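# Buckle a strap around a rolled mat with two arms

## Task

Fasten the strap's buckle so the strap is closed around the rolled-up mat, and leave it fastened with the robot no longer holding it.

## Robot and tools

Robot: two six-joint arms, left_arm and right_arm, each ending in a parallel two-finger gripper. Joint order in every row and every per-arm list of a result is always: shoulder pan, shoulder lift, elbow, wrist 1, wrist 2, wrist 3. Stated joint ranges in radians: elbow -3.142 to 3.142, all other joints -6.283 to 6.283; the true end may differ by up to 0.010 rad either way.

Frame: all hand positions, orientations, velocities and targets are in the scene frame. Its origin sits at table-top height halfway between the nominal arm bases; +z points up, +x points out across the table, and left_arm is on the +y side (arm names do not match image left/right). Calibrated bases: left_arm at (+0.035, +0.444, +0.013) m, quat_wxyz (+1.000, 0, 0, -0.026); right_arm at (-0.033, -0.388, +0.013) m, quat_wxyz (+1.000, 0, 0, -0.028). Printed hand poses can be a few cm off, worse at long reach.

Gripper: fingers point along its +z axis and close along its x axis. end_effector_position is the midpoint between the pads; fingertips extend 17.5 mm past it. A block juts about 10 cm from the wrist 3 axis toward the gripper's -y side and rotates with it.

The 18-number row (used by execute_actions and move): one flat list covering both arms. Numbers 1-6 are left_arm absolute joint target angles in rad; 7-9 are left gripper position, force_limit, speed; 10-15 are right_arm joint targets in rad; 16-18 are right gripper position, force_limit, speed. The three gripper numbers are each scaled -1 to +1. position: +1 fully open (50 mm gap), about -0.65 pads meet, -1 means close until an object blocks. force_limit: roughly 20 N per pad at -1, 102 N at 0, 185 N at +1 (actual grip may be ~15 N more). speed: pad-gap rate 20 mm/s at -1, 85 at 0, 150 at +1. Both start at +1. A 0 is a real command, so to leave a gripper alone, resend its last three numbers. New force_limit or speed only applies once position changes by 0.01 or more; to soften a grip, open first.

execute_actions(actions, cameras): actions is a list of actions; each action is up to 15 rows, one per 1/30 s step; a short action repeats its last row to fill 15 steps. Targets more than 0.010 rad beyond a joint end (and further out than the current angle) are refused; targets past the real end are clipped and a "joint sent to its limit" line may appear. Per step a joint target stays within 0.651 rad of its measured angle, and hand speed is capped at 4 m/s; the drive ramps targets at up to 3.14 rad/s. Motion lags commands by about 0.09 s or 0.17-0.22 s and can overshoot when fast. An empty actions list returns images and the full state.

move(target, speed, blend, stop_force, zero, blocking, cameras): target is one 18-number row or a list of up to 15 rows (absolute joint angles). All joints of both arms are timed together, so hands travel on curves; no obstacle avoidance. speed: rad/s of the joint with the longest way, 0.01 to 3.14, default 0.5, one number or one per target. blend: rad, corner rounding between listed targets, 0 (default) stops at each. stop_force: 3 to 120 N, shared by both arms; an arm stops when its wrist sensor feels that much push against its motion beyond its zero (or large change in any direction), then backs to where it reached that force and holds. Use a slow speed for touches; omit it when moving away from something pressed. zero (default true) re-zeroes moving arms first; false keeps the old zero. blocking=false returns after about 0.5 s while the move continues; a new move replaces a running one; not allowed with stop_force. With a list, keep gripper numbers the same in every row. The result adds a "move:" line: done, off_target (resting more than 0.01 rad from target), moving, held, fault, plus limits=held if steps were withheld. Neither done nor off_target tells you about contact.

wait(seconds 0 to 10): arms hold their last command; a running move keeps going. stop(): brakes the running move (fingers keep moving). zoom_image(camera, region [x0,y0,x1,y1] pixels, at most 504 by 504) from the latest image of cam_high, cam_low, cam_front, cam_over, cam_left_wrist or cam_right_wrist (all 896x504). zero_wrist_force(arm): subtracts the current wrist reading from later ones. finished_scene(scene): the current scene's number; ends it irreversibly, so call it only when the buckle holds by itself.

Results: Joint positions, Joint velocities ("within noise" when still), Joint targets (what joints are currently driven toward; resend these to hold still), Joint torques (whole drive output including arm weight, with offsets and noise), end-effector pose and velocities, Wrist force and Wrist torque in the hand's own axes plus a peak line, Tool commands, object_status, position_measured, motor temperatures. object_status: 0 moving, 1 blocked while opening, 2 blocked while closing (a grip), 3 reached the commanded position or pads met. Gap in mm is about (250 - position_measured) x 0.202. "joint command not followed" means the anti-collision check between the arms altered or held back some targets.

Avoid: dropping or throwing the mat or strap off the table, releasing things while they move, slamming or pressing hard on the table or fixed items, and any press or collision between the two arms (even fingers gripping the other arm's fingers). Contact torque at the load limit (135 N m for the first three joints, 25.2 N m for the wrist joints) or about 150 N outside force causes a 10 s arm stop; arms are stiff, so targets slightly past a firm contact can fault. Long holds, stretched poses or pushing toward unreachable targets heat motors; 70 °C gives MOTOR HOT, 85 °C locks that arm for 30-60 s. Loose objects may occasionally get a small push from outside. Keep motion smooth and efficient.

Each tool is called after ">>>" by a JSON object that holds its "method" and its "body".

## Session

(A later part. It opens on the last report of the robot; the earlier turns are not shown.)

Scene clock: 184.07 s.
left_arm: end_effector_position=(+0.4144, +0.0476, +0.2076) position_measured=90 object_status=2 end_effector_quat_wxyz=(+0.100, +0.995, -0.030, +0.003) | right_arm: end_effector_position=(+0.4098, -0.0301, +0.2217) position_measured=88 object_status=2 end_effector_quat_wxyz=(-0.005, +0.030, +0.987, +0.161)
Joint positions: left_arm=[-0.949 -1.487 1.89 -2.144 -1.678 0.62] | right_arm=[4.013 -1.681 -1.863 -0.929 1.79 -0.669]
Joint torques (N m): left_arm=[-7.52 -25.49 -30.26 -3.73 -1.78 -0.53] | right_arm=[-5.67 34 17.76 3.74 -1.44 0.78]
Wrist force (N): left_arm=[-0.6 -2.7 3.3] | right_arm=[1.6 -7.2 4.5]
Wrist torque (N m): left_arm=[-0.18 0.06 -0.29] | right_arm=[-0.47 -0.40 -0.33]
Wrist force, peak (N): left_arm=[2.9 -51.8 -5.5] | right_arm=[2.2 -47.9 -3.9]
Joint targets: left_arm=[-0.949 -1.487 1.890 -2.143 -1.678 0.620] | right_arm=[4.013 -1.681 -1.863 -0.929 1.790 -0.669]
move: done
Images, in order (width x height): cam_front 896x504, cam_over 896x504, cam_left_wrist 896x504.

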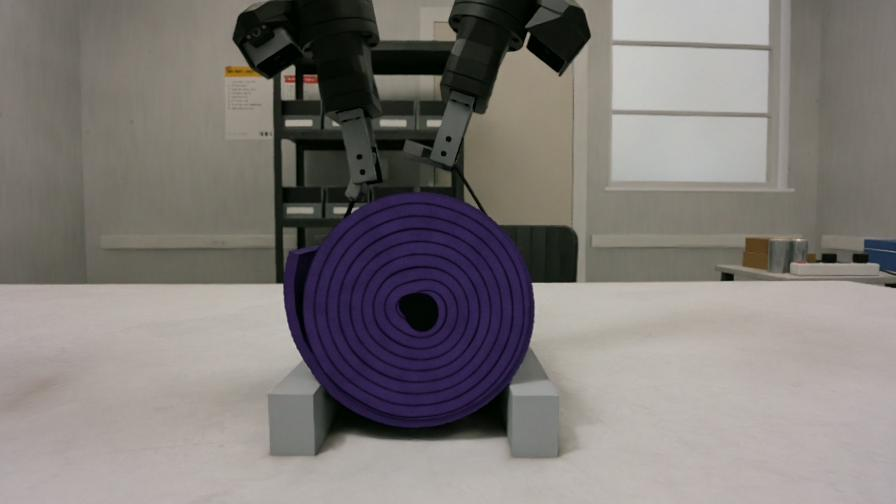

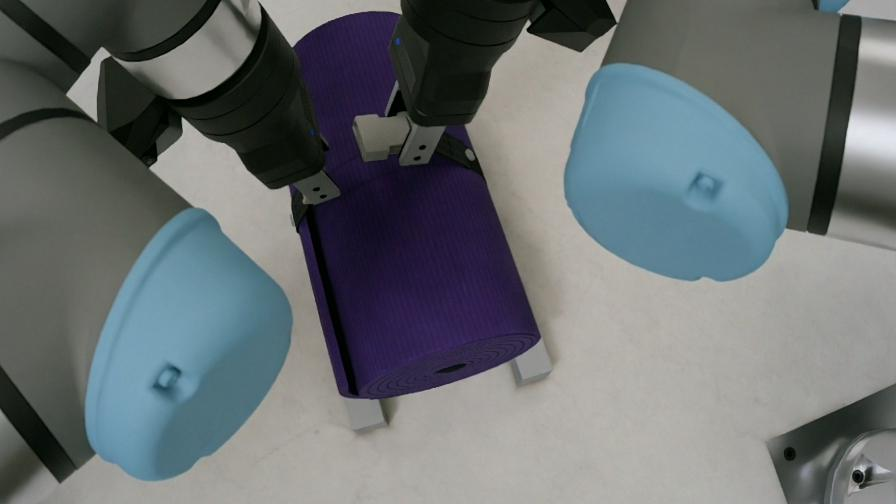

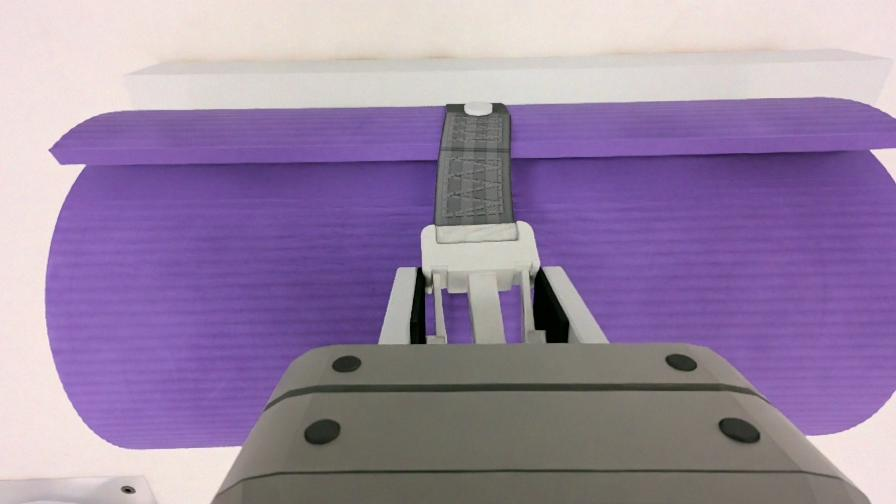

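>>> {"method": "move", "body": {"target": [-0.8268,-1.5128,2.1316,-2.6744,-1.9393,0.66,-1,0,-1,3.9813,-1.7006,-1.9412,-0.8386,1.7975,-0.70,-1,0.1,-1], "speed": 0.2, "stop_force": 15}}

>>> {"method": "move", "body": {"target": [-0.847,-1.4541,2.1415,-2.7498,-1.93,0.641,-1,0,-1,3.9813,-1.7006,-1.9412,-0.8386,1.7975,-0.70,-1,0.1,-1], "speed": 0.06, "stop_force": 25, "cameras": ["cam_left_wrist","cam_right_wrist","cam_front","cam_over"]}}

>>> {"method": "zoom_image", "body": {"camera": "cam_front", "region": [320, 90, 520, 240]}}

Scene clock: 218.23 s.
left_arm: end_effector_position=(+0.4138, +0.0495, +0.2046) position_measured=90 object_status=2 end_effector_quat_wxyz=(+0.295, +0.955, -0.029, +0.009) | right_arm: end_effector_position=(+0.4124, -0.0499, +0.1857) position_measured=88 object_status=2 end_effector_quat_wxyz=(-0.005, +0.030, +0.987, +0.161)
Joint positions: left_arm=[-0.827 -1.513 2.132 -2.674 -1.939 0.66] | right_arm=[3.981 -1.701 -1.941 -0.839 1.798 -0.7]
Joint torques (N m): left_arm=[-10.41 -23.4 -28.81 -5.19 1 -2.54] | right_arm=[6.34 35.74 30.27 2.3 1.25 1.1]
Wrist force (N): left_arm=[-0.7 -4.1 3.0] | right_arm=[2.4 -1.3 0.1]
Wrist torque (N m): left_arm=[-0.27 0.13 -0.36] | right_arm=[-0.33 -0.40 -0.34]
Wrist force, peak (N): left_arm=[-1.1 -4.8 2.6] | right_arm=[1.7 -7.6 4.6]
Joint targets: left_arm=[-0.827 -1.513 2.132 -2.674 -1.939 0.660] | right_arm=[3.981 -1.701 -1.941 -0.839 1.798 -0.700]
move: done

Scene clock: 220.20 s.
left_arm: end_effector_position=(+0.4140, +0.0406, +0.1905) position_measured=90 object_status=2 end_effector_quat_wxyz=(+0.296, +0.955, -0.029, +0.009) | right_arm: end_effector_position=(+0.4124, -0.0499, +0.1857) position_measured=88 object_status=2 end_effector_quat_wxyz=(-0.005, +0.030, +0.987, +0.161)
Joint positions: left_arm=[-0.839 -1.476 2.138 -2.722 -1.934 0.648] | right_arm=[3.981 -1.701 -1.941 -0.839 1.798 -0.7]
Joint torques (N m): left_arm=[8.76 -19.34 -24.04 -4.23 -2.54 2.51] | right_arm=[6.64 37.59 31.05 2.17 -1.75 1.03]
Wrist force (N): left_arm=[-0.4 0.0 -10.2] | right_arm=[2.5 -1.1 -0.2]
Wrist torque (N m): left_arm=[-0.19 0.24 -0.25] | right_arm=[-0.30 -0.41 -0.34]
Wrist force, peak (N): left_arm=[-3.9 5.1 -29.2] | right_arm=[2.5 -1.4 -0.3]
Joint targets: left_arm=[-0.839 -1.476 2.138 -2.722 -1.934 0.648] | right_arm=[3.981 -1.701 -1.941 -0.839 1.798 -0.700]
move: contact (left_arm); left_arm: the wrist 1 is farthest, 0.028 rad from its target
Images, in order (width x height): cam_front 896x504, cam_over 896x504, cam_left_wrist 896x504, cam_right_wrist 896x504.

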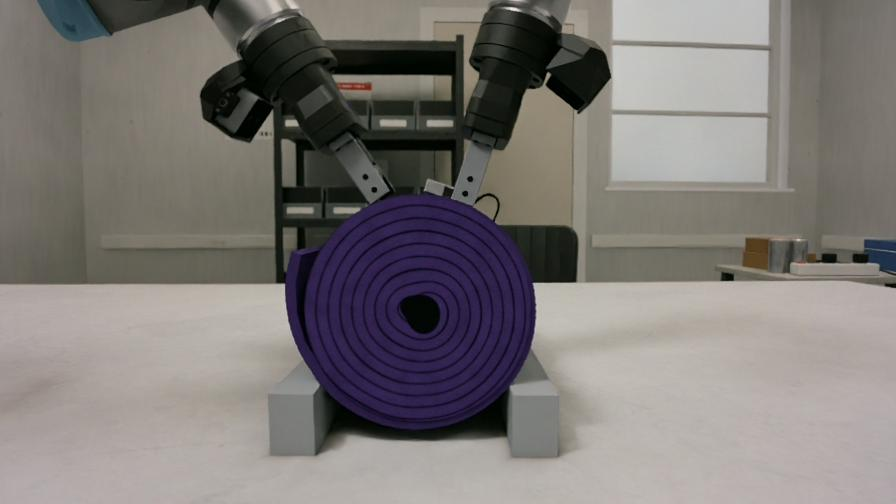

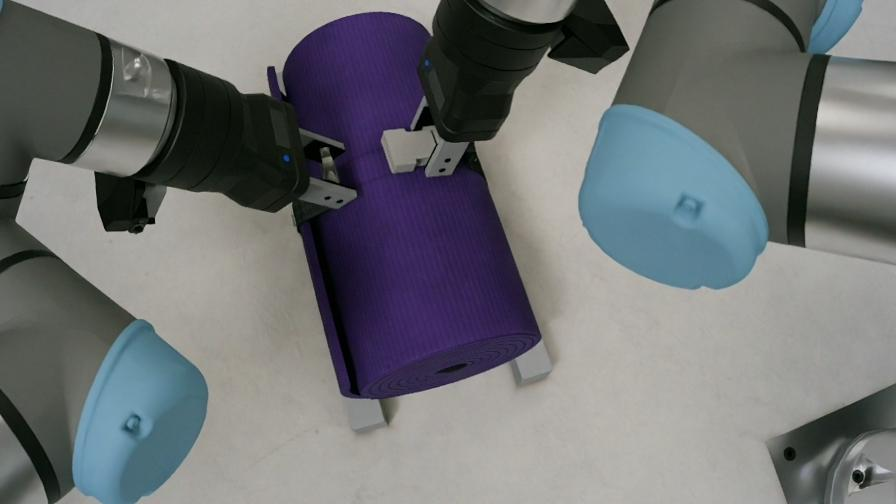

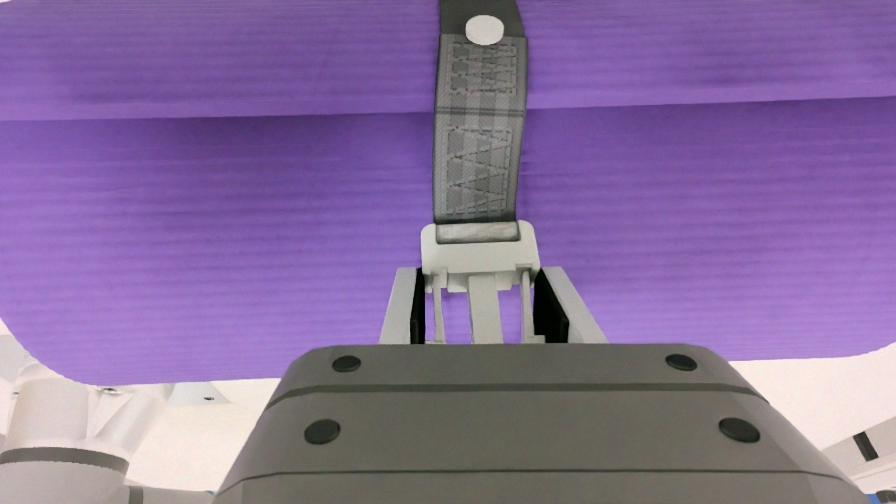

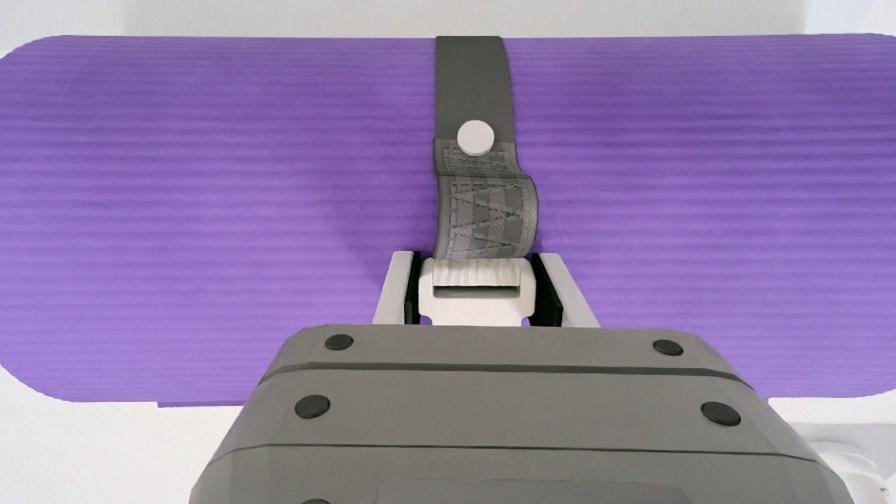

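Scaled by 2.520.

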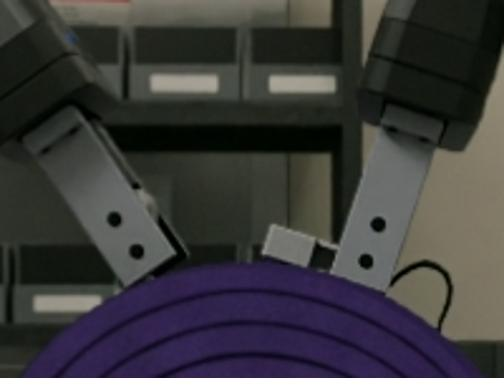

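>>> {"method": "move", "body": {"target": [-0.847,-1.4541,2.1415,-2.7498,-1.93,0.641,-1,0,-1,3.9813,-1.7006,-1.9412,-0.8386,1.7975,-0.70,-1,0.1,-1], "speed": 0.06, "stop_force": 55}}

>>> {"method": "move", "body": {"target": [-0.847,-1.4541,2.1415,-2.7498,-1.93,0.641,-0.95,1,-1,3.9813,-1.7006,-1.9412,-0.8386,1.7975,-0.70,0.9,0.1,-1], "speed": 0.02, "stop_force": 60, "cameras": ["cam_left_wrist","cam_right_wrist","cam_front","cam_over"]}}

>>> {"method": "zoom_image", "body": {"camera": "cam_front", "region": [320, 90, 520, 240]}}

Scene clock: 227.47 s.
left_arm: end_effector_position=(+0.4138, +0.0355, +0.1817) position_measured=90 object_status=2 end_effector_quat_wxyz=(+0.295, +0.955, -0.029, +0.009) | right_arm: end_effector_position=(+0.4124, -0.0499, +0.1857) position_measured=88 object_status=2 end_effector_quat_wxyz=(-0.005, +0.030, +0.987, +0.161)
Joint positions: left_arm=[-0.847 -1.454 2.142 -2.75 -1.93 0.641] | right_arm=[3.981 -1.701 -1.941 -0.839 1.798 -0.7]
Joint torques (N m): left_arm=[6.83 -26.55 -20.66 1.32 -2.86 2.32] | right_arm=[6.41 37.69 31.01 2.48 -1.69 1.16]
Wrist force (N): left_arm=[0.9 0.6 -17.0] | right_arm=[2.3 -1.3 -0.1]
Wrist torque (N m): left_arm=[0.08 0.06 -0.20] | right_arm=[-0.32 -0.39 -0.34]
Wrist force, peak (N): left_arm=[-2.1 6.3 -33.4] | right_arm=[2.6 -1.4 -0.2]
Joint targets: left_arm=[-0.847 -1.454 2.142 -2.750 -1.930 0.641] | right_arm=[3.981 -1.701 -1.941 -0.839 1.798 -0.700]
move: done

Scene clock: 228.40 s.
left_arm: end_effector_position=(+0.4138, +0.0355, +0.1817) position_measured=97 object_status=2 end_effector_quat_wxyz=(+0.295, +0.955, -0.029, +0.009) | right_arm: end_effector_position=(+0.4124, -0.0499, +0.1857) position_measured=18 object_status=0 end_effector_quat_wxyz=(-0.005, +0.030, +0.987, +0.161)
Joint positions: left_arm=[-0.847 -1.454 2.142 -2.75 -1.93 0.641] | right_arm=[3.981 -1.701 -1.941 -0.839 1.798 -0.7]
Joint torques (N m): left_arm=[6.4 -25.27 -21.57 0.74 -2.57 2.39] | right_arm=[6.71 37.48 30.29 2.39 -1.7 0.96]
Wrist force (N): left_arm=[0.1 0.9 -18.5] | right_arm=[2.4 -1.2 -0.2]
Wrist torque (N m): left_arm=[0.10 0.07 -0.20] | right_arm=[-0.33 -0.37 -0.34]
Wrist force, peak (N): left_arm=[0.0 1.3 -19.2] | right_arm=[2.6 -1.2 -0.4]
Joint targets: left_arm=[-0.847 -1.454 2.142 -2.750 -1.930 0.641] | right_arm=[3.981 -1.701 -1.941 -0.839 1.798 -0.700]
move: done
Images, in order (width x height): cam_front 896x504, cam_over 896x504, cam_left_wrist 896x504, cam_right_wrist 896x504.

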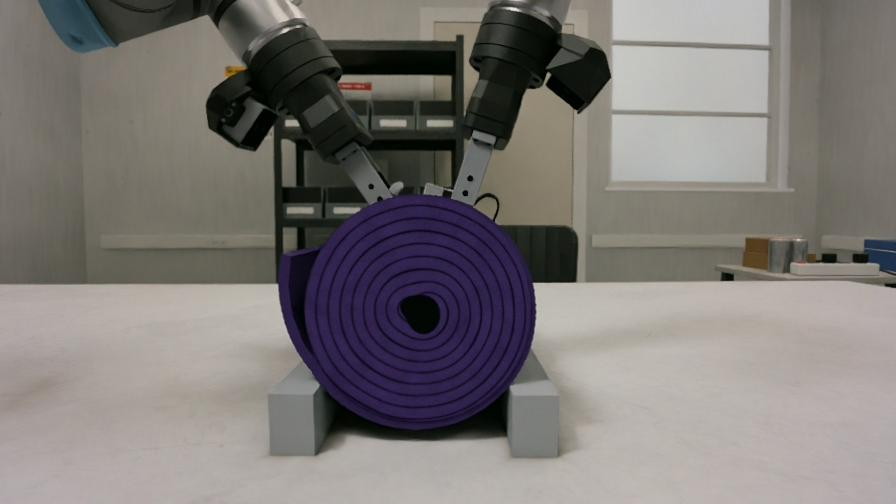

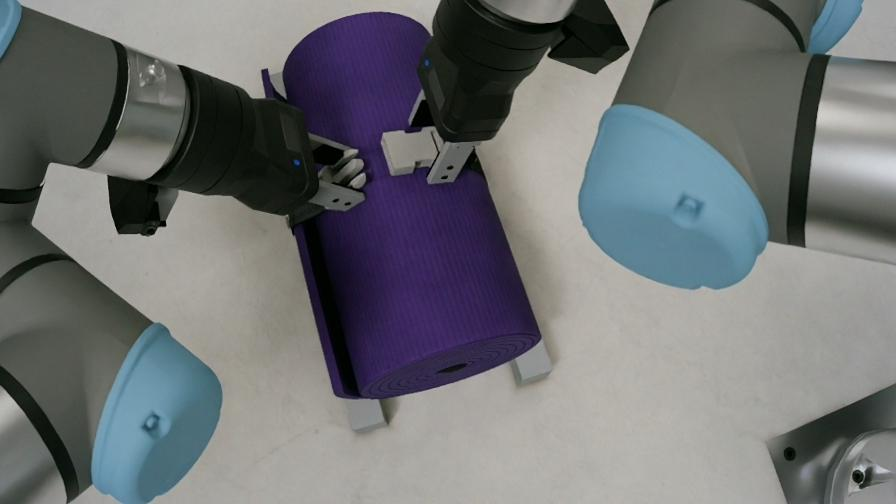

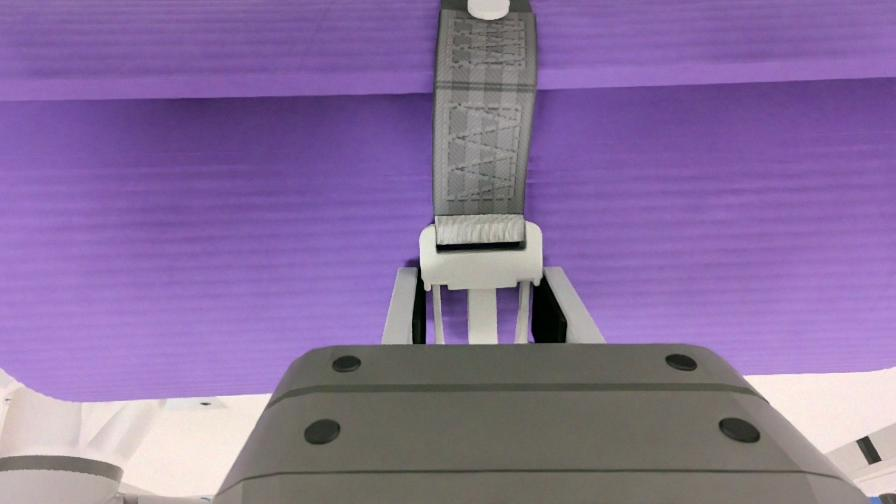

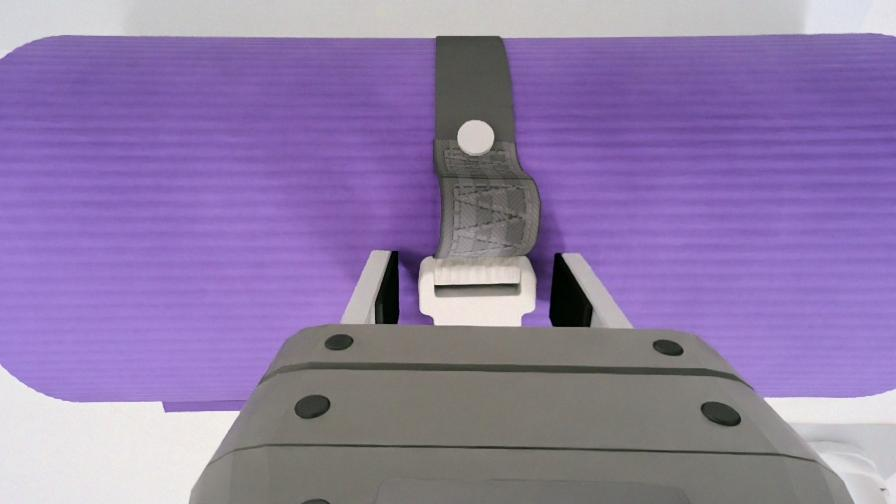

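Scaled by 2.520.

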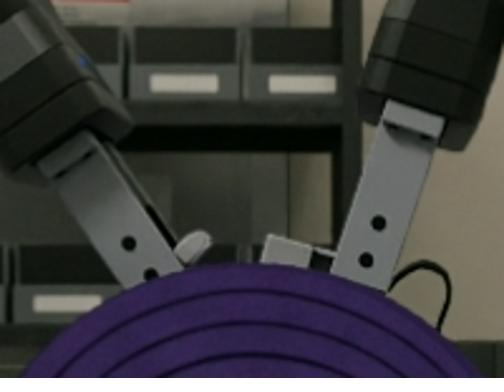

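>>> {"method": "move", "body": {"target": [[-0.847,-1.4541,2.1415,-2.7498,-1.93,0.641,-0.95,1,-1,3.94,-1.56,-1.96,-0.95,1.85,-0.72,0.9,0.1,-1],[-0.827,-1.513,2.132,-2.674,-1.939,0.66,-0.95,1,-1,3.736,-1.6792,-2.1533,-0.3946,2.2338,-0.80,0.9,0.1,-1]], "speed": 0.4, "blend": 0.03, "cameras": ["cam_right_wrist","cam_front","cam_over"]}}

>>> {"method": "zoom_image", "body": {"camera": "cam_front", "region": [320, 90, 520, 240]}}

Scene clock: 238.90 s.
left_arm: end_effector_position=(+0.4137, +0.0497, +0.2045) position_measured=97 object_status=2 end_effector_quat_wxyz=(+0.295, +0.955, -0.029, +0.009) | right_arm: end_effector_position=(+0.4099, -0.0929, +0.2135) position_measured=18 object_status=3 end_effector_quat_wxyz=(-0.012, +0.029, +0.921, +0.389)
Joint positions: left_arm=[-0.827 -1.513 2.132 -2.674 -1.939 0.66] | right_arm=[3.736 -1.679 -2.153 -0.395 2.234 -0.8]
Joint torques (N m): left_arm=[-4.72 -20.26 -23.61 -6.7 -1.44 -0.73] | right_arm=[2.87 34.32 27.31 5.12 0.11 1.06]
Wrist force (N): left_arm=[-1.4 -4.1 3.0] | right_arm=[1.6 -1.9 0.2]
Wrist torque (N m): left_arm=[-0.34 0.15 -0.37] | right_arm=[-0.37 -0.10 -0.61]
Wrist force, peak (N): left_arm=[0.0 1.3 -19.1] | right_arm=[3.3 -1.6 -2.5]
Joint targets: left_arm=[-0.827 -1.513 2.132 -2.674 -1.939 0.660] | right_arm=[3.736 -1.679 -2.153 -0.395 2.234 -0.800]
move: done
Images, in order (width x height): cam_front 896x504, cam_over 896x504, cam_right_wrist 896x504.

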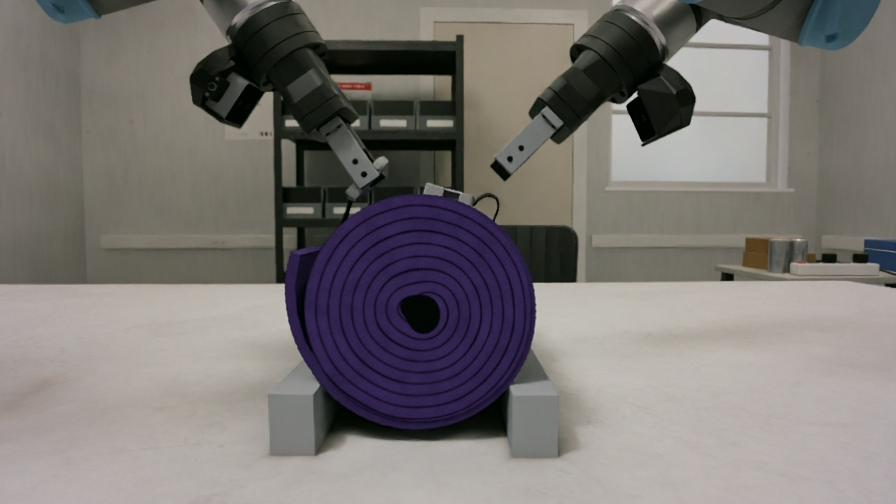

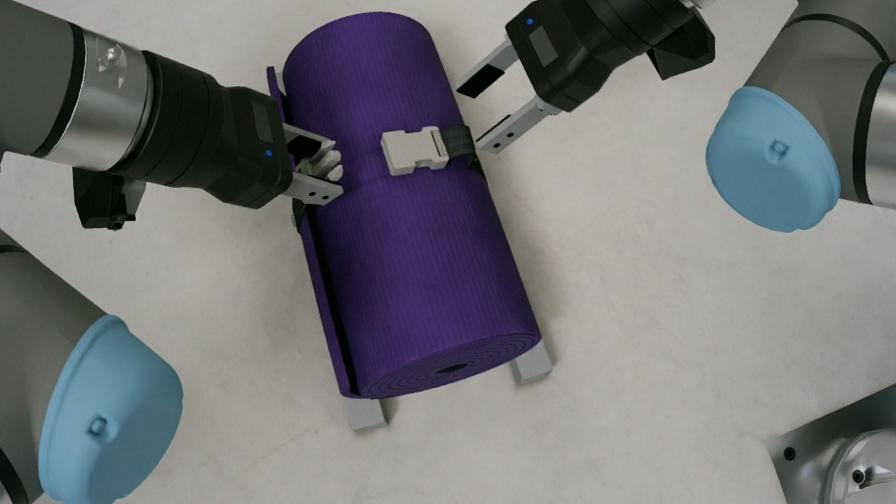

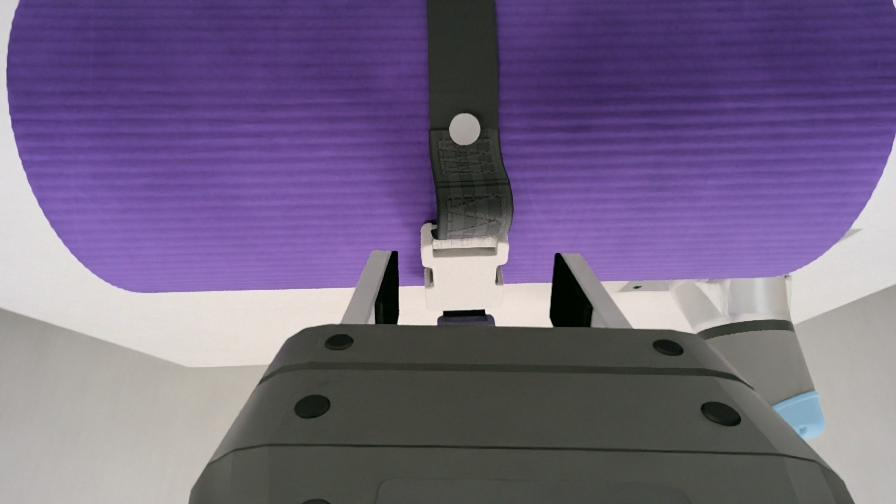

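Scaled by 2.520.

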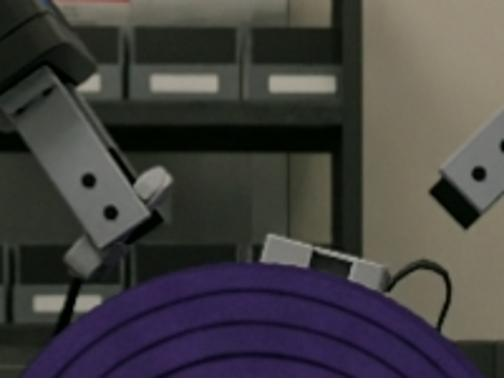

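>>> {"method": "move", "body": {"target": [[-0.827,-1.513,2.132,-2.674,-1.939,0.66,-0.95,1,-1,3.7076,-1.8047,-2.1937,-0.115,2.3602,-0.745,0.9,0.1,-1],[-0.827,-1.513,2.132,-2.674,-1.939,0.66,-0.95,1,-1,3.763,-1.8765,-2.1863,-0.0067,2.3279,-0.682,0.9,0.1,-1]], "speed": 0.1, "stop_force": 12, "cameras": ["cam_right_wrist","cam_front"]}}

>>> {"method": "zoom_image", "body": {"camera": "cam_front", "region": [320, 90, 520, 240]}}

Scene clock: 256.10 s.
left_arm: end_effector_position=(+0.4136, +0.0497, +0.2044) position_measured=97 object_status=2 end_effector_quat_wxyz=(+0.295, +0.955, -0.029, +0.009) | right_arm: end_effector_position=(+0.4143, -0.0588, +0.1826) position_measured=18 object_status=3 end_effector_quat_wxyz=(-0.014, +0.027, +0.889, +0.457)
Joint positions: left_arm=[-0.827 -1.513 2.132 -2.674 -1.939 0.66] | right_arm=[3.749 -1.858 -2.188 -0.035 2.336 -0.698]
Joint torques (N m): left_arm=[-9.09 -20.49 -17.84 -6.48 0.93 -2.41] | right_arm=[9.38 18.01 5.77 4.16 3.97 1.06]
Wrist force (N): left_arm=[-1.1 -4.6 3.5] | right_arm=[1.8 -2.5 -9.0]
Wrist torque (N m): left_arm=[-0.37 0.15 -0.37] | right_arm=[-0.29 -0.30 -0.67]
Wrist force, peak (N): left_arm=[-1.2 -4.6 3.8] | right_arm=[5.7 1.2 -36.9]
Joint targets: left_arm=[-0.827 -1.513 2.132 -2.674 -1.939 0.660] | right_arm=[3.749 -1.858 -2.188 -0.035 2.336 -0.698]
move: contact (right_arm); path passed 1 of 2 targets; right_arm: the wrist 1 is farthest, 0.028 rad from its target
Images, in order (width x height): cam_front 896x504, cam_right_wrist 896x504.

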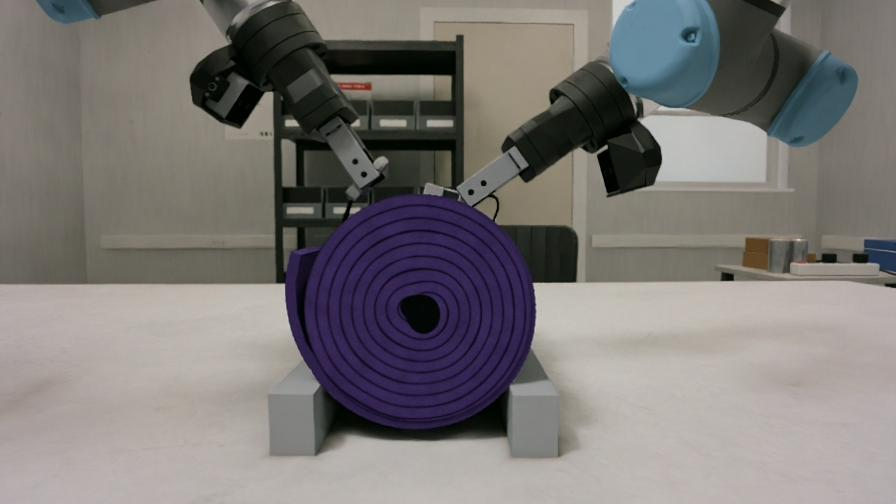

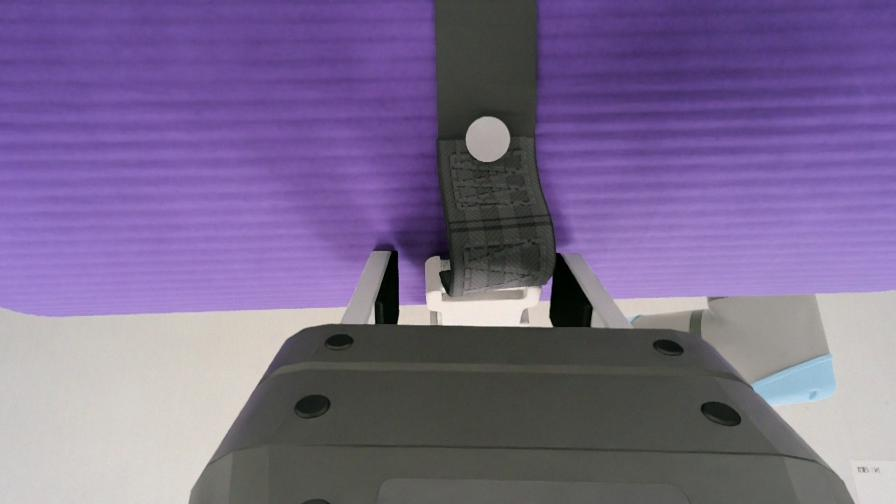

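Scaled by 2.520.

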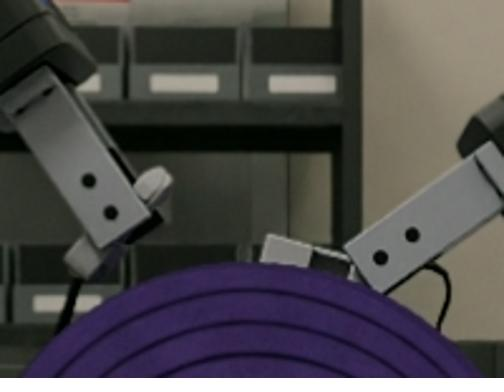

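>>> {"method": "move", "body": {"target": [-0.827,-1.513,2.132,-2.674,-1.939,0.66,-0.95,1,-1,3.749,-1.858,-2.188,-0.035,2.336,-0.698,-1,1,-1]}}

>>> {"method": "move", "body": {"target": [-0.827,-1.513,2.132,-2.674,-1.939,0.66,-0.95,1,-1,3.749,-1.788,-2.163,-0.13,2.336,-0.698,-1,1,-1], "speed": 0.1, "cameras": ["cam_right_wrist","cam_front"]}}

>>> {"method": "zoom_image", "body": {"camera": "cam_front", "region": [320, 90, 520, 240]}}

Scene clock: 260.80 s.
left_arm: end_effector_position=(+0.4136, +0.0497, +0.2044) position_measured=97 object_status=2 end_effector_quat_wxyz=(+0.295, +0.955, -0.029, +0.009) | right_arm: end_effector_position=(+0.4142, -0.0586, +0.1825) position_measured=94 object_status=2 end_effector_quat_wxyz=(-0.014, +0.027, +0.889, +0.457)
Joint positions: left_arm=[-0.827 -1.513 2.132 -2.674 -1.939 0.66] | right_arm=[3.749 -1.858 -2.188 -0.035 2.336 -0.698]
Joint torques (N m): left_arm=[-8.83 -21.53 -17.85 -6.51 1.18 -2.35] | right_arm=[3.31 16.13 21.18 1.48 -0.94 0.84]
Wrist force (N): left_arm=[-1.8 -3.9 2.5] | right_arm=[-1.3 1.9 -5.5]
Wrist torque (N m): left_arm=[-0.35 0.18 -0.37] | right_arm=[-0.26 -0.16 -0.75]
Wrist force, peak (N): left_arm=[-1.1 -4.6 3.6] | right_arm=[2.6 -0.9 -10.3]
Joint targets: left_arm=[-0.827 -1.513 2.132 -2.674 -1.939 0.660] | right_arm=[3.749 -1.858 -2.188 -0.035 2.336 -0.698]
move: done

Scene clock: 262.07 s.
left_arm: end_effector_position=(+0.4136, +0.0497, +0.2044) position_measured=97 object_status=2 end_effector_quat_wxyz=(+0.295, +0.955, -0.029, +0.009) | right_arm: end_effector_position=(+0.4137, -0.0590, +0.2145) position_measured=94 object_status=2 end_effector_quat_wxyz=(-0.014, +0.027, +0.889, +0.457) end_effector_velocity=(+0.000, +0.000, -0.001) end_effector_angular_velocity=(+0.002, +0.001, +0.001)
Joint positions: left_arm=[-0.827 -1.513 2.132 -2.674 -1.939 0.66] | right_arm=[3.749 -1.788 -2.163 -0.13 2.336 -0.698]
Joint velocities: left_arm=[within noise] | right_arm=[0 -0.003 -0.002 0.005 0.002 0]
Joint torques (N m): left_arm=[-9.28 -21.24 -17.74 -6.36 1.21 -2.22] | right_arm=[-6.42 17.34 12.51 5.17 -0.93 0.05]
Wrist force (N): left_arm=[-1.6 -4.0 2.5] | right_arm=[1.8 -3.5 0.7]
Wrist torque (N m): left_arm=[-0.38 0.14 -0.37] | right_arm=[-0.38 0.00 -0.64]
Wrist force, peak (N): left_arm=[-1.1 -4.5 3.6] | right_arm=[-1.5 0.9 -4.9]
Joint targets: left_arm=[-0.827 -1.513 2.132 -2.674 -1.939 0.660] | right_arm=[3.749 -1.788 -2.163 -0.130 2.336 -0.698]
move: done
Images, in order (width x height): cam_front 896x504, cam_right_wrist 896x504.

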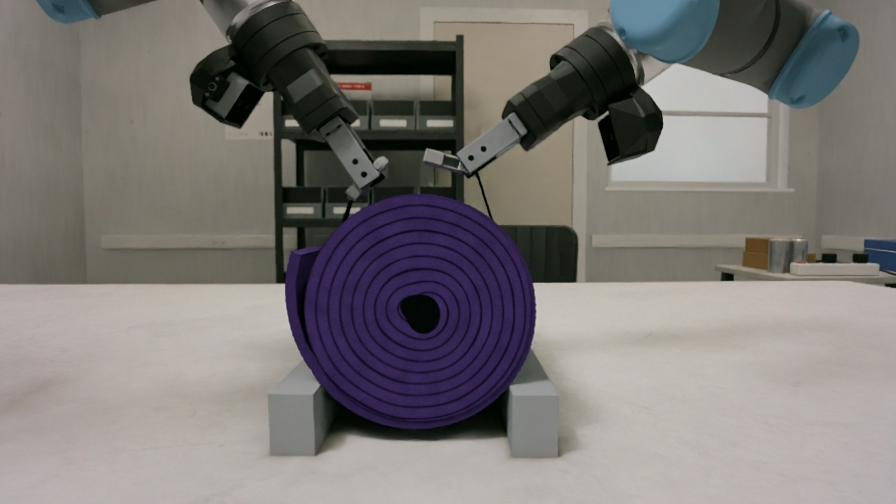

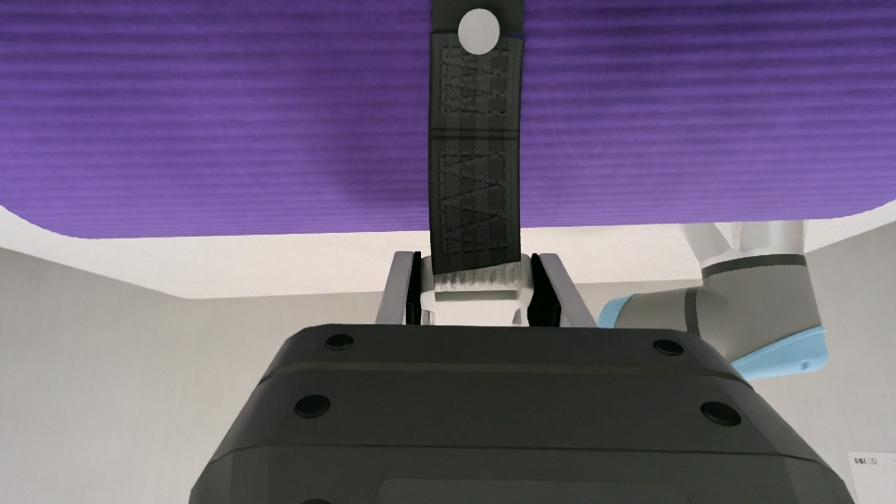

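Scaled by 2.520.

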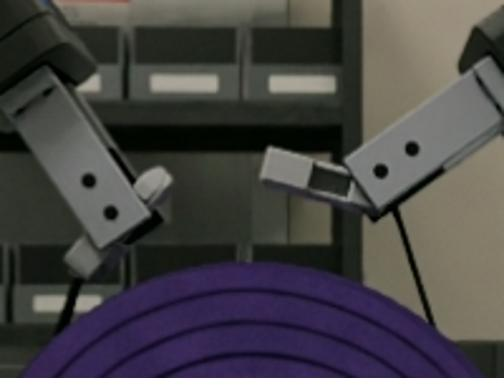

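>>> {"method": "move", "body": {"target": [-0.7418,-1.3413,2.3111,-3.3784,-2.2018,0.548,-0.95,1,-1,3.749,-1.788,-2.163,-0.13,2.336,-0.698,-1,1,-1], "speed": 0.3}}

>>> {"method": "move", "body": {"target": [-0.7418,-1.2715,2.3254,-3.4625,-2.2018,0.548,-1,0,-1,3.749,-1.788,-2.163,-0.13,2.336,-0.698,-1,1,-1], "speed": 0.06, "stop_force": 40, "cameras": ["cam_left_wrist","cam_front"]}}

>>> {"method": "zoom_image", "body": {"camera": "cam_front", "region": [320, 90, 520, 240]}}

Scene clock: 283.97 s.
left_arm: end_effector_position=(+0.4005, +0.0445, +0.1996) position_measured=97 object_status=2 end_effector_quat_wxyz=(+0.479, +0.877, -0.026, +0.014) | right_arm: end_effector_position=(+0.4137, -0.0590, +0.2143) position_measured=94 object_status=2 end_effector_quat_wxyz=(-0.014, +0.027, +0.889, +0.457)
Joint positions: left_arm=[-0.742 -1.341 2.311 -3.378 -2.202 0.548] | right_arm=[3.749 -1.788 -2.163 -0.13 2.336 -0.698]
Joint torques (N m): left_arm=[-9.77 -37.95 -23.36 -3.15 0.41 2.35] | right_arm=[-6.71 17.2 9.47 2.81 -0.89 -0.64]
Wrist force (N): left_arm=[-0.4 -5.9 2.9] | right_arm=[1.2 -4.8 1.2]
Wrist torque (N m): left_arm=[-0.45 0.26 -0.28] | right_arm=[-0.44 -0.02 -0.64]
Wrist force, peak (N): left_arm=[-0.6 -6.2 2.6] | right_arm=[1.2 -4.8 1.3]
Joint targets: left_arm=[-0.742 -1.341 2.311 -3.378 -2.202 0.548] | right_arm=[3.749 -1.788 -2.163 -0.130 2.336 -0.698]
move: done

Scene clock: 285.90 s.
left_arm: end_effector_position=(+0.4009, +0.0439, +0.1844) position_measured=97 object_status=2 end_effector_quat_wxyz=(+0.480, +0.877, -0.026, +0.015) | right_arm: end_effector_position=(+0.4137, -0.0590, +0.2143) position_measured=94 object_status=2 end_effector_quat_wxyz=(-0.014, +0.027, +0.889, +0.457)
Joint positions: left_arm=[-0.742 -1.298 2.32 -3.431 -2.202 0.548] | right_arm=[3.749 -1.788 -2.163 -0.13 2.336 -0.698]
Joint torques (N m): left_arm=[-10.13 -9.62 -14.89 0.12 2.1 2.54] | right_arm=[-6.36 17.48 9.52 2.8 -0.83 -0.62]
Wrist force (N): left_arm=[1.4 15.3 -26.4] | right_arm=[2.0 -3.6 0.3]
Wrist torque (N m): left_arm=[0.14 0.10 -0.31] | right_arm=[-0.41 -0.03 -0.64]
Wrist force, peak (N): left_arm=[0.4 25.8 -35.6] | right_arm=[1.1 -4.7 1.3]
Joint targets: left_arm=[-0.742 -1.298 2.320 -3.431 -2.202 0.548] | right_arm=[3.749 -1.788 -2.163 -0.130 2.336 -0.698]
move: contact (left_arm); left_arm: the wrist 1 is farthest, 0.032 rad from its target
Images, in order (width x height): cam_front 896x504, cam_left_wrist 896x504.

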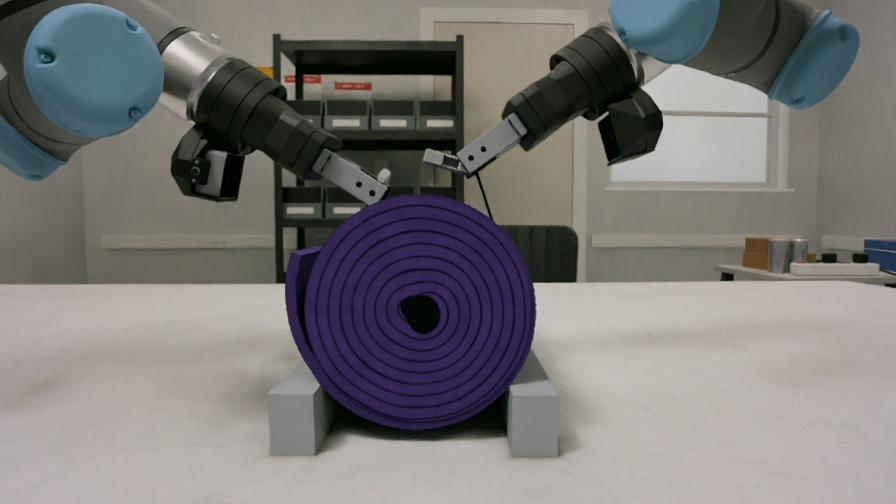

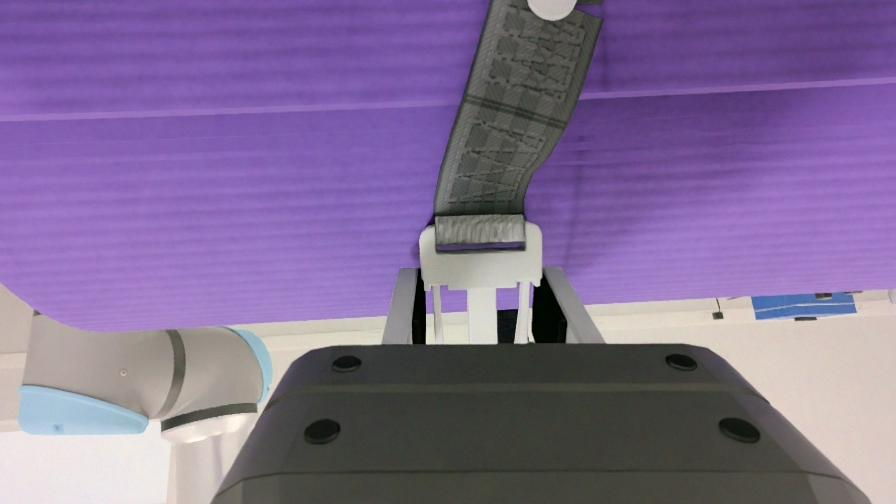

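Scaled by 2.520.

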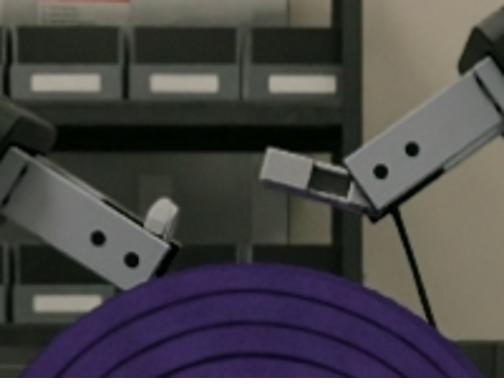

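>>> {"method": "move", "body": {"target": [-0.7418,-1.265,2.3268,-3.4703,-2.2018,0.548,-1,0,-1,3.749,-1.788,-2.163,-0.13,2.336,-0.698,-1,1,-1], "speed": 0.06, "stop_force": 65, "cameras": ["cam_left_wrist","cam_front"]}}

>>> {"method": "zoom_image", "body": {"camera": "cam_front", "region": [320, 90, 520, 240]}}

Scene clock: 291.70 s.
left_arm: end_effector_position=(+0.4015, +0.0433, +0.1754) position_measured=97 object_status=2 end_effector_quat_wxyz=(+0.484, +0.875, -0.028, +0.019) | right_arm: end_effector_position=(+0.4137, -0.0590, +0.2143) position_measured=94 object_status=2 end_effector_quat_wxyz=(-0.014, +0.027, +0.889, +0.457)
Joint positions: left_arm=[-0.742 -1.265 2.327 -3.485 -2.202 0.548] | right_arm=[3.749 -1.788 -2.163 -0.13 2.336 -0.698]
Joint torques (N m): left_arm=[-9.08 -4.52 -15.29 8.08 9.79 1.99] | right_arm=[-6.53 17.76 9.29 2.75 -0.85 -0.56]
Wrist force (N): left_arm=[-20.0 30.2 -68.2] | right_arm=[2.0 -3.3 0.3]
Wrist torque (N m): left_arm=[0.81 -0.58 -0.81] | right_arm=[-0.37 -0.02 -0.64]
Wrist force, peak (N): left_arm=[-17.9 34.0 -71.6] | right_arm=[1.2 -4.8 1.2]
Joint targets: left_arm=[-0.742 -1.265 2.327 -3.470 -2.202 0.548] | right_arm=[3.749 -1.788 -2.163 -0.130 2.336 -0.698]
move: off_target (left_arm); left_arm: the wrist 1 is farthest, 0.015 rad from its target
Images, in order (width x height): cam_front 896x504, cam_left_wrist 896x504.

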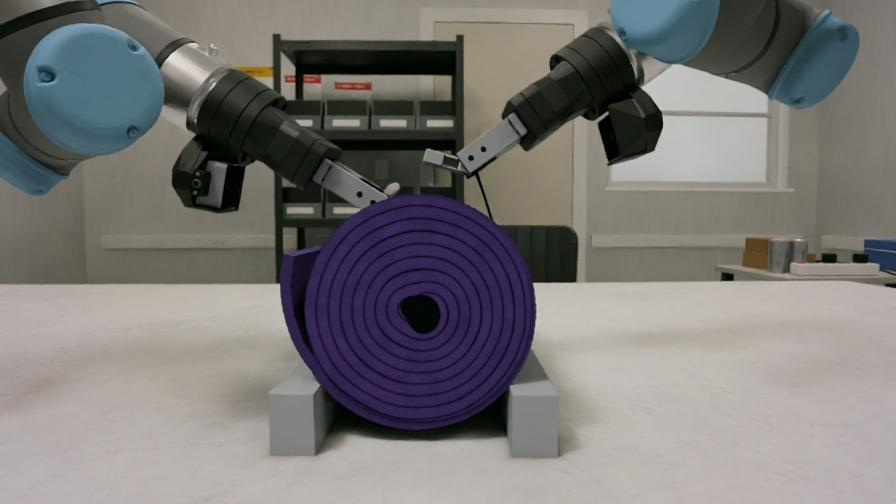

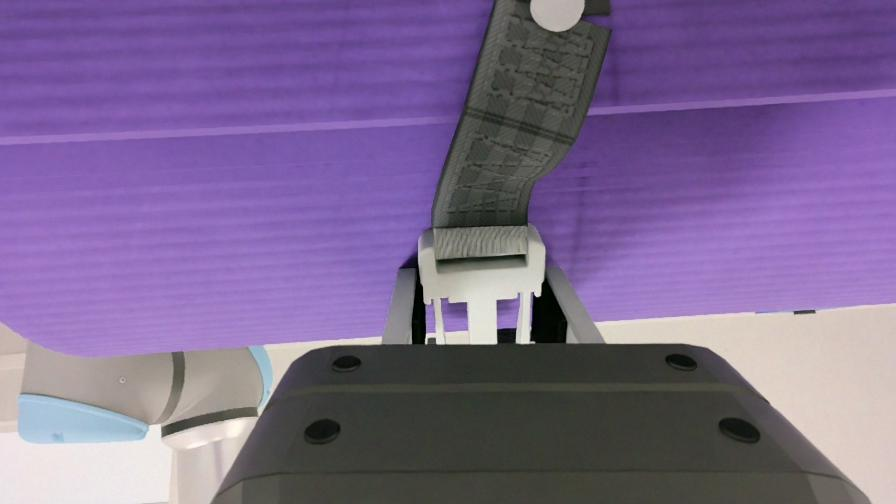

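Scaled by 2.520.

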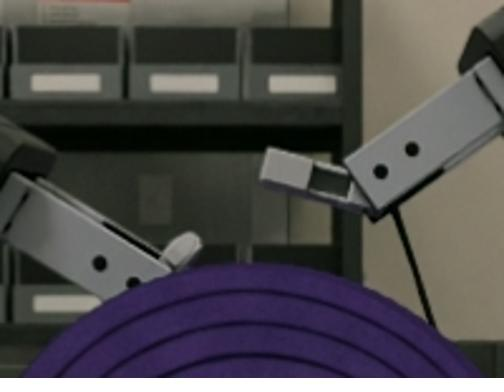

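>>> {"method": "move", "body": {"target": [-0.7418,-1.265,2.3268,-3.4703,-2.2018,0.548,-0.9,1,-1,3.749,-1.788,-2.163,-0.13,2.336,-0.698,-1,1,-1]}}

>>> {"method": "move", "body": {"target": [[-0.7418,-1.3913,2.3,-3.35,-2.2018,0.548,-0.9,1,-1,3.749,-1.788,-2.163,-0.13,2.336,-0.698,-1,1,-1],[-0.8268,-1.5428,2.1316,-2.6444,-1.9393,0.66,-0.9,1,-1,3.749,-1.788,-2.163,-0.13,2.336,-0.698,-1,1,-1]], "speed": 0.25, "blend": 0.05, "cameras": ["cam_left_wrist","cam_front"]}}

>>> {"method": "zoom_image", "body": {"camera": "cam_front", "region": [320, 90, 520, 240]}}

Scene clock: 299.40 s.
left_arm: end_effector_position=(+0.4015, +0.0433, +0.1754) position_measured=97 object_status=2 end_effector_quat_wxyz=(+0.484, +0.875, -0.028, +0.019) | right_arm: end_effector_position=(+0.4137, -0.0590, +0.2143) position_measured=94 object_status=2 end_effector_quat_wxyz=(-0.014, +0.027, +0.889, +0.457)
Joint positions: left_arm=[-0.742 -1.265 2.327 -3.485 -2.202 0.548] | right_arm=[3.749 -1.788 -2.163 -0.13 2.336 -0.698]
Joint torques (N m): left_arm=[-8.91 -5.21 -16.44 8.05 8.29 1.07] | right_arm=[-6.16 17.91 9.71 2.76 -0.91 -0.49]
Wrist force (N): left_arm=[-19.6 29.7 -67.8] | right_arm=[1.5 -4.0 0.9]
Wrist torque (N m): left_arm=[0.81 -0.59 -0.81] | right_arm=[-0.40 -0.01 -0.64]
Wrist force, peak (N): left_arm=[-19.9 30.3 -68.3] | right_arm=[1.0 -4.8 1.5]
Joint targets: left_arm=[-0.742 -1.265 2.327 -3.470 -2.202 0.548] | right_arm=[3.749 -1.788 -2.163 -0.130 2.336 -0.698]
move: off_target (left_arm); left_arm: the wrist 1 is farthest, 0.015 rad from its target

Scene clock: 303.17 s.
left_arm: end_effector_position=(+0.4099, +0.0541, +0.2149) position_measured=97 object_status=2 end_effector_quat_wxyz=(+0.295, +0.955, -0.029, +0.009) | right_arm: end_effector_position=(+0.4137, -0.0590, +0.2143) position_measured=94 object_status=2 end_effector_quat_wxyz=(-0.014, +0.027, +0.889, +0.457)
Joint positions: left_arm=[-0.827 -1.543 2.132 -2.644 -1.939 0.66] | right_arm=[3.749 -1.788 -2.163 -0.13 2.336 -0.698]
Joint torques (N m): left_arm=[9.89 -20.66 -16.88 -6.02 -3.15 -2.49] | right_arm=[-5.96 33.63 25.94 6.13 2.34 -0.39]
Wrist force (N): left_arm=[-1.3 -5.7 4.8] | right_arm=[1.9 -8.0 1.7]
Wrist torque (N m): left_arm=[-0.50 0.16 -0.36] | right_arm=[-0.47 -0.02 -0.63]
Wrist force, peak (N): left_arm=[-19.3 29.3 -67.5] | right_arm=[1.3 -9.2 2.3]
Joint targets: left_arm=[-0.827 -1.543 2.132 -2.644 -1.939 0.660] | right_arm=[3.749 -1.788 -2.163 -0.130 2.336 -0.698]
move: done
Images, in order (width x height): cam_front 896x504, cam_left_wrist 896x504.

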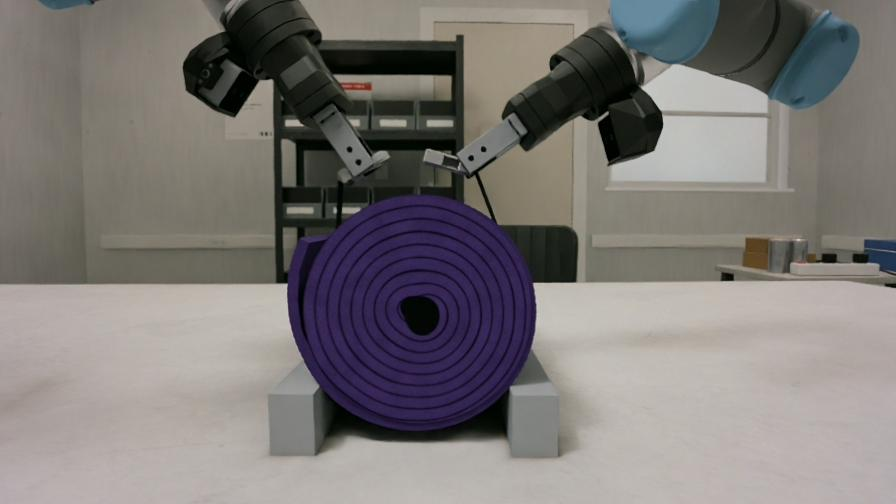

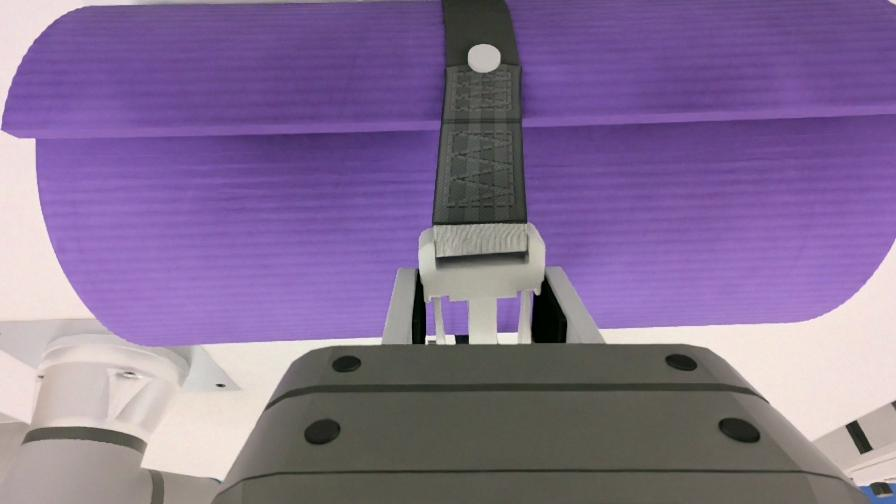

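Scaled by 2.520.

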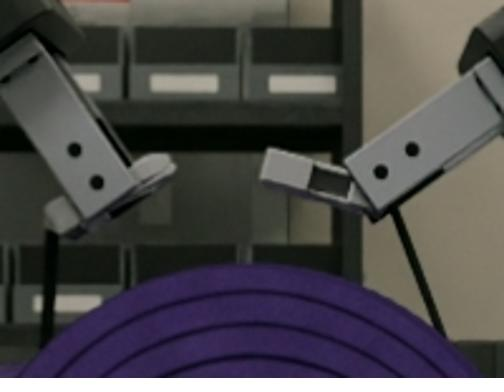

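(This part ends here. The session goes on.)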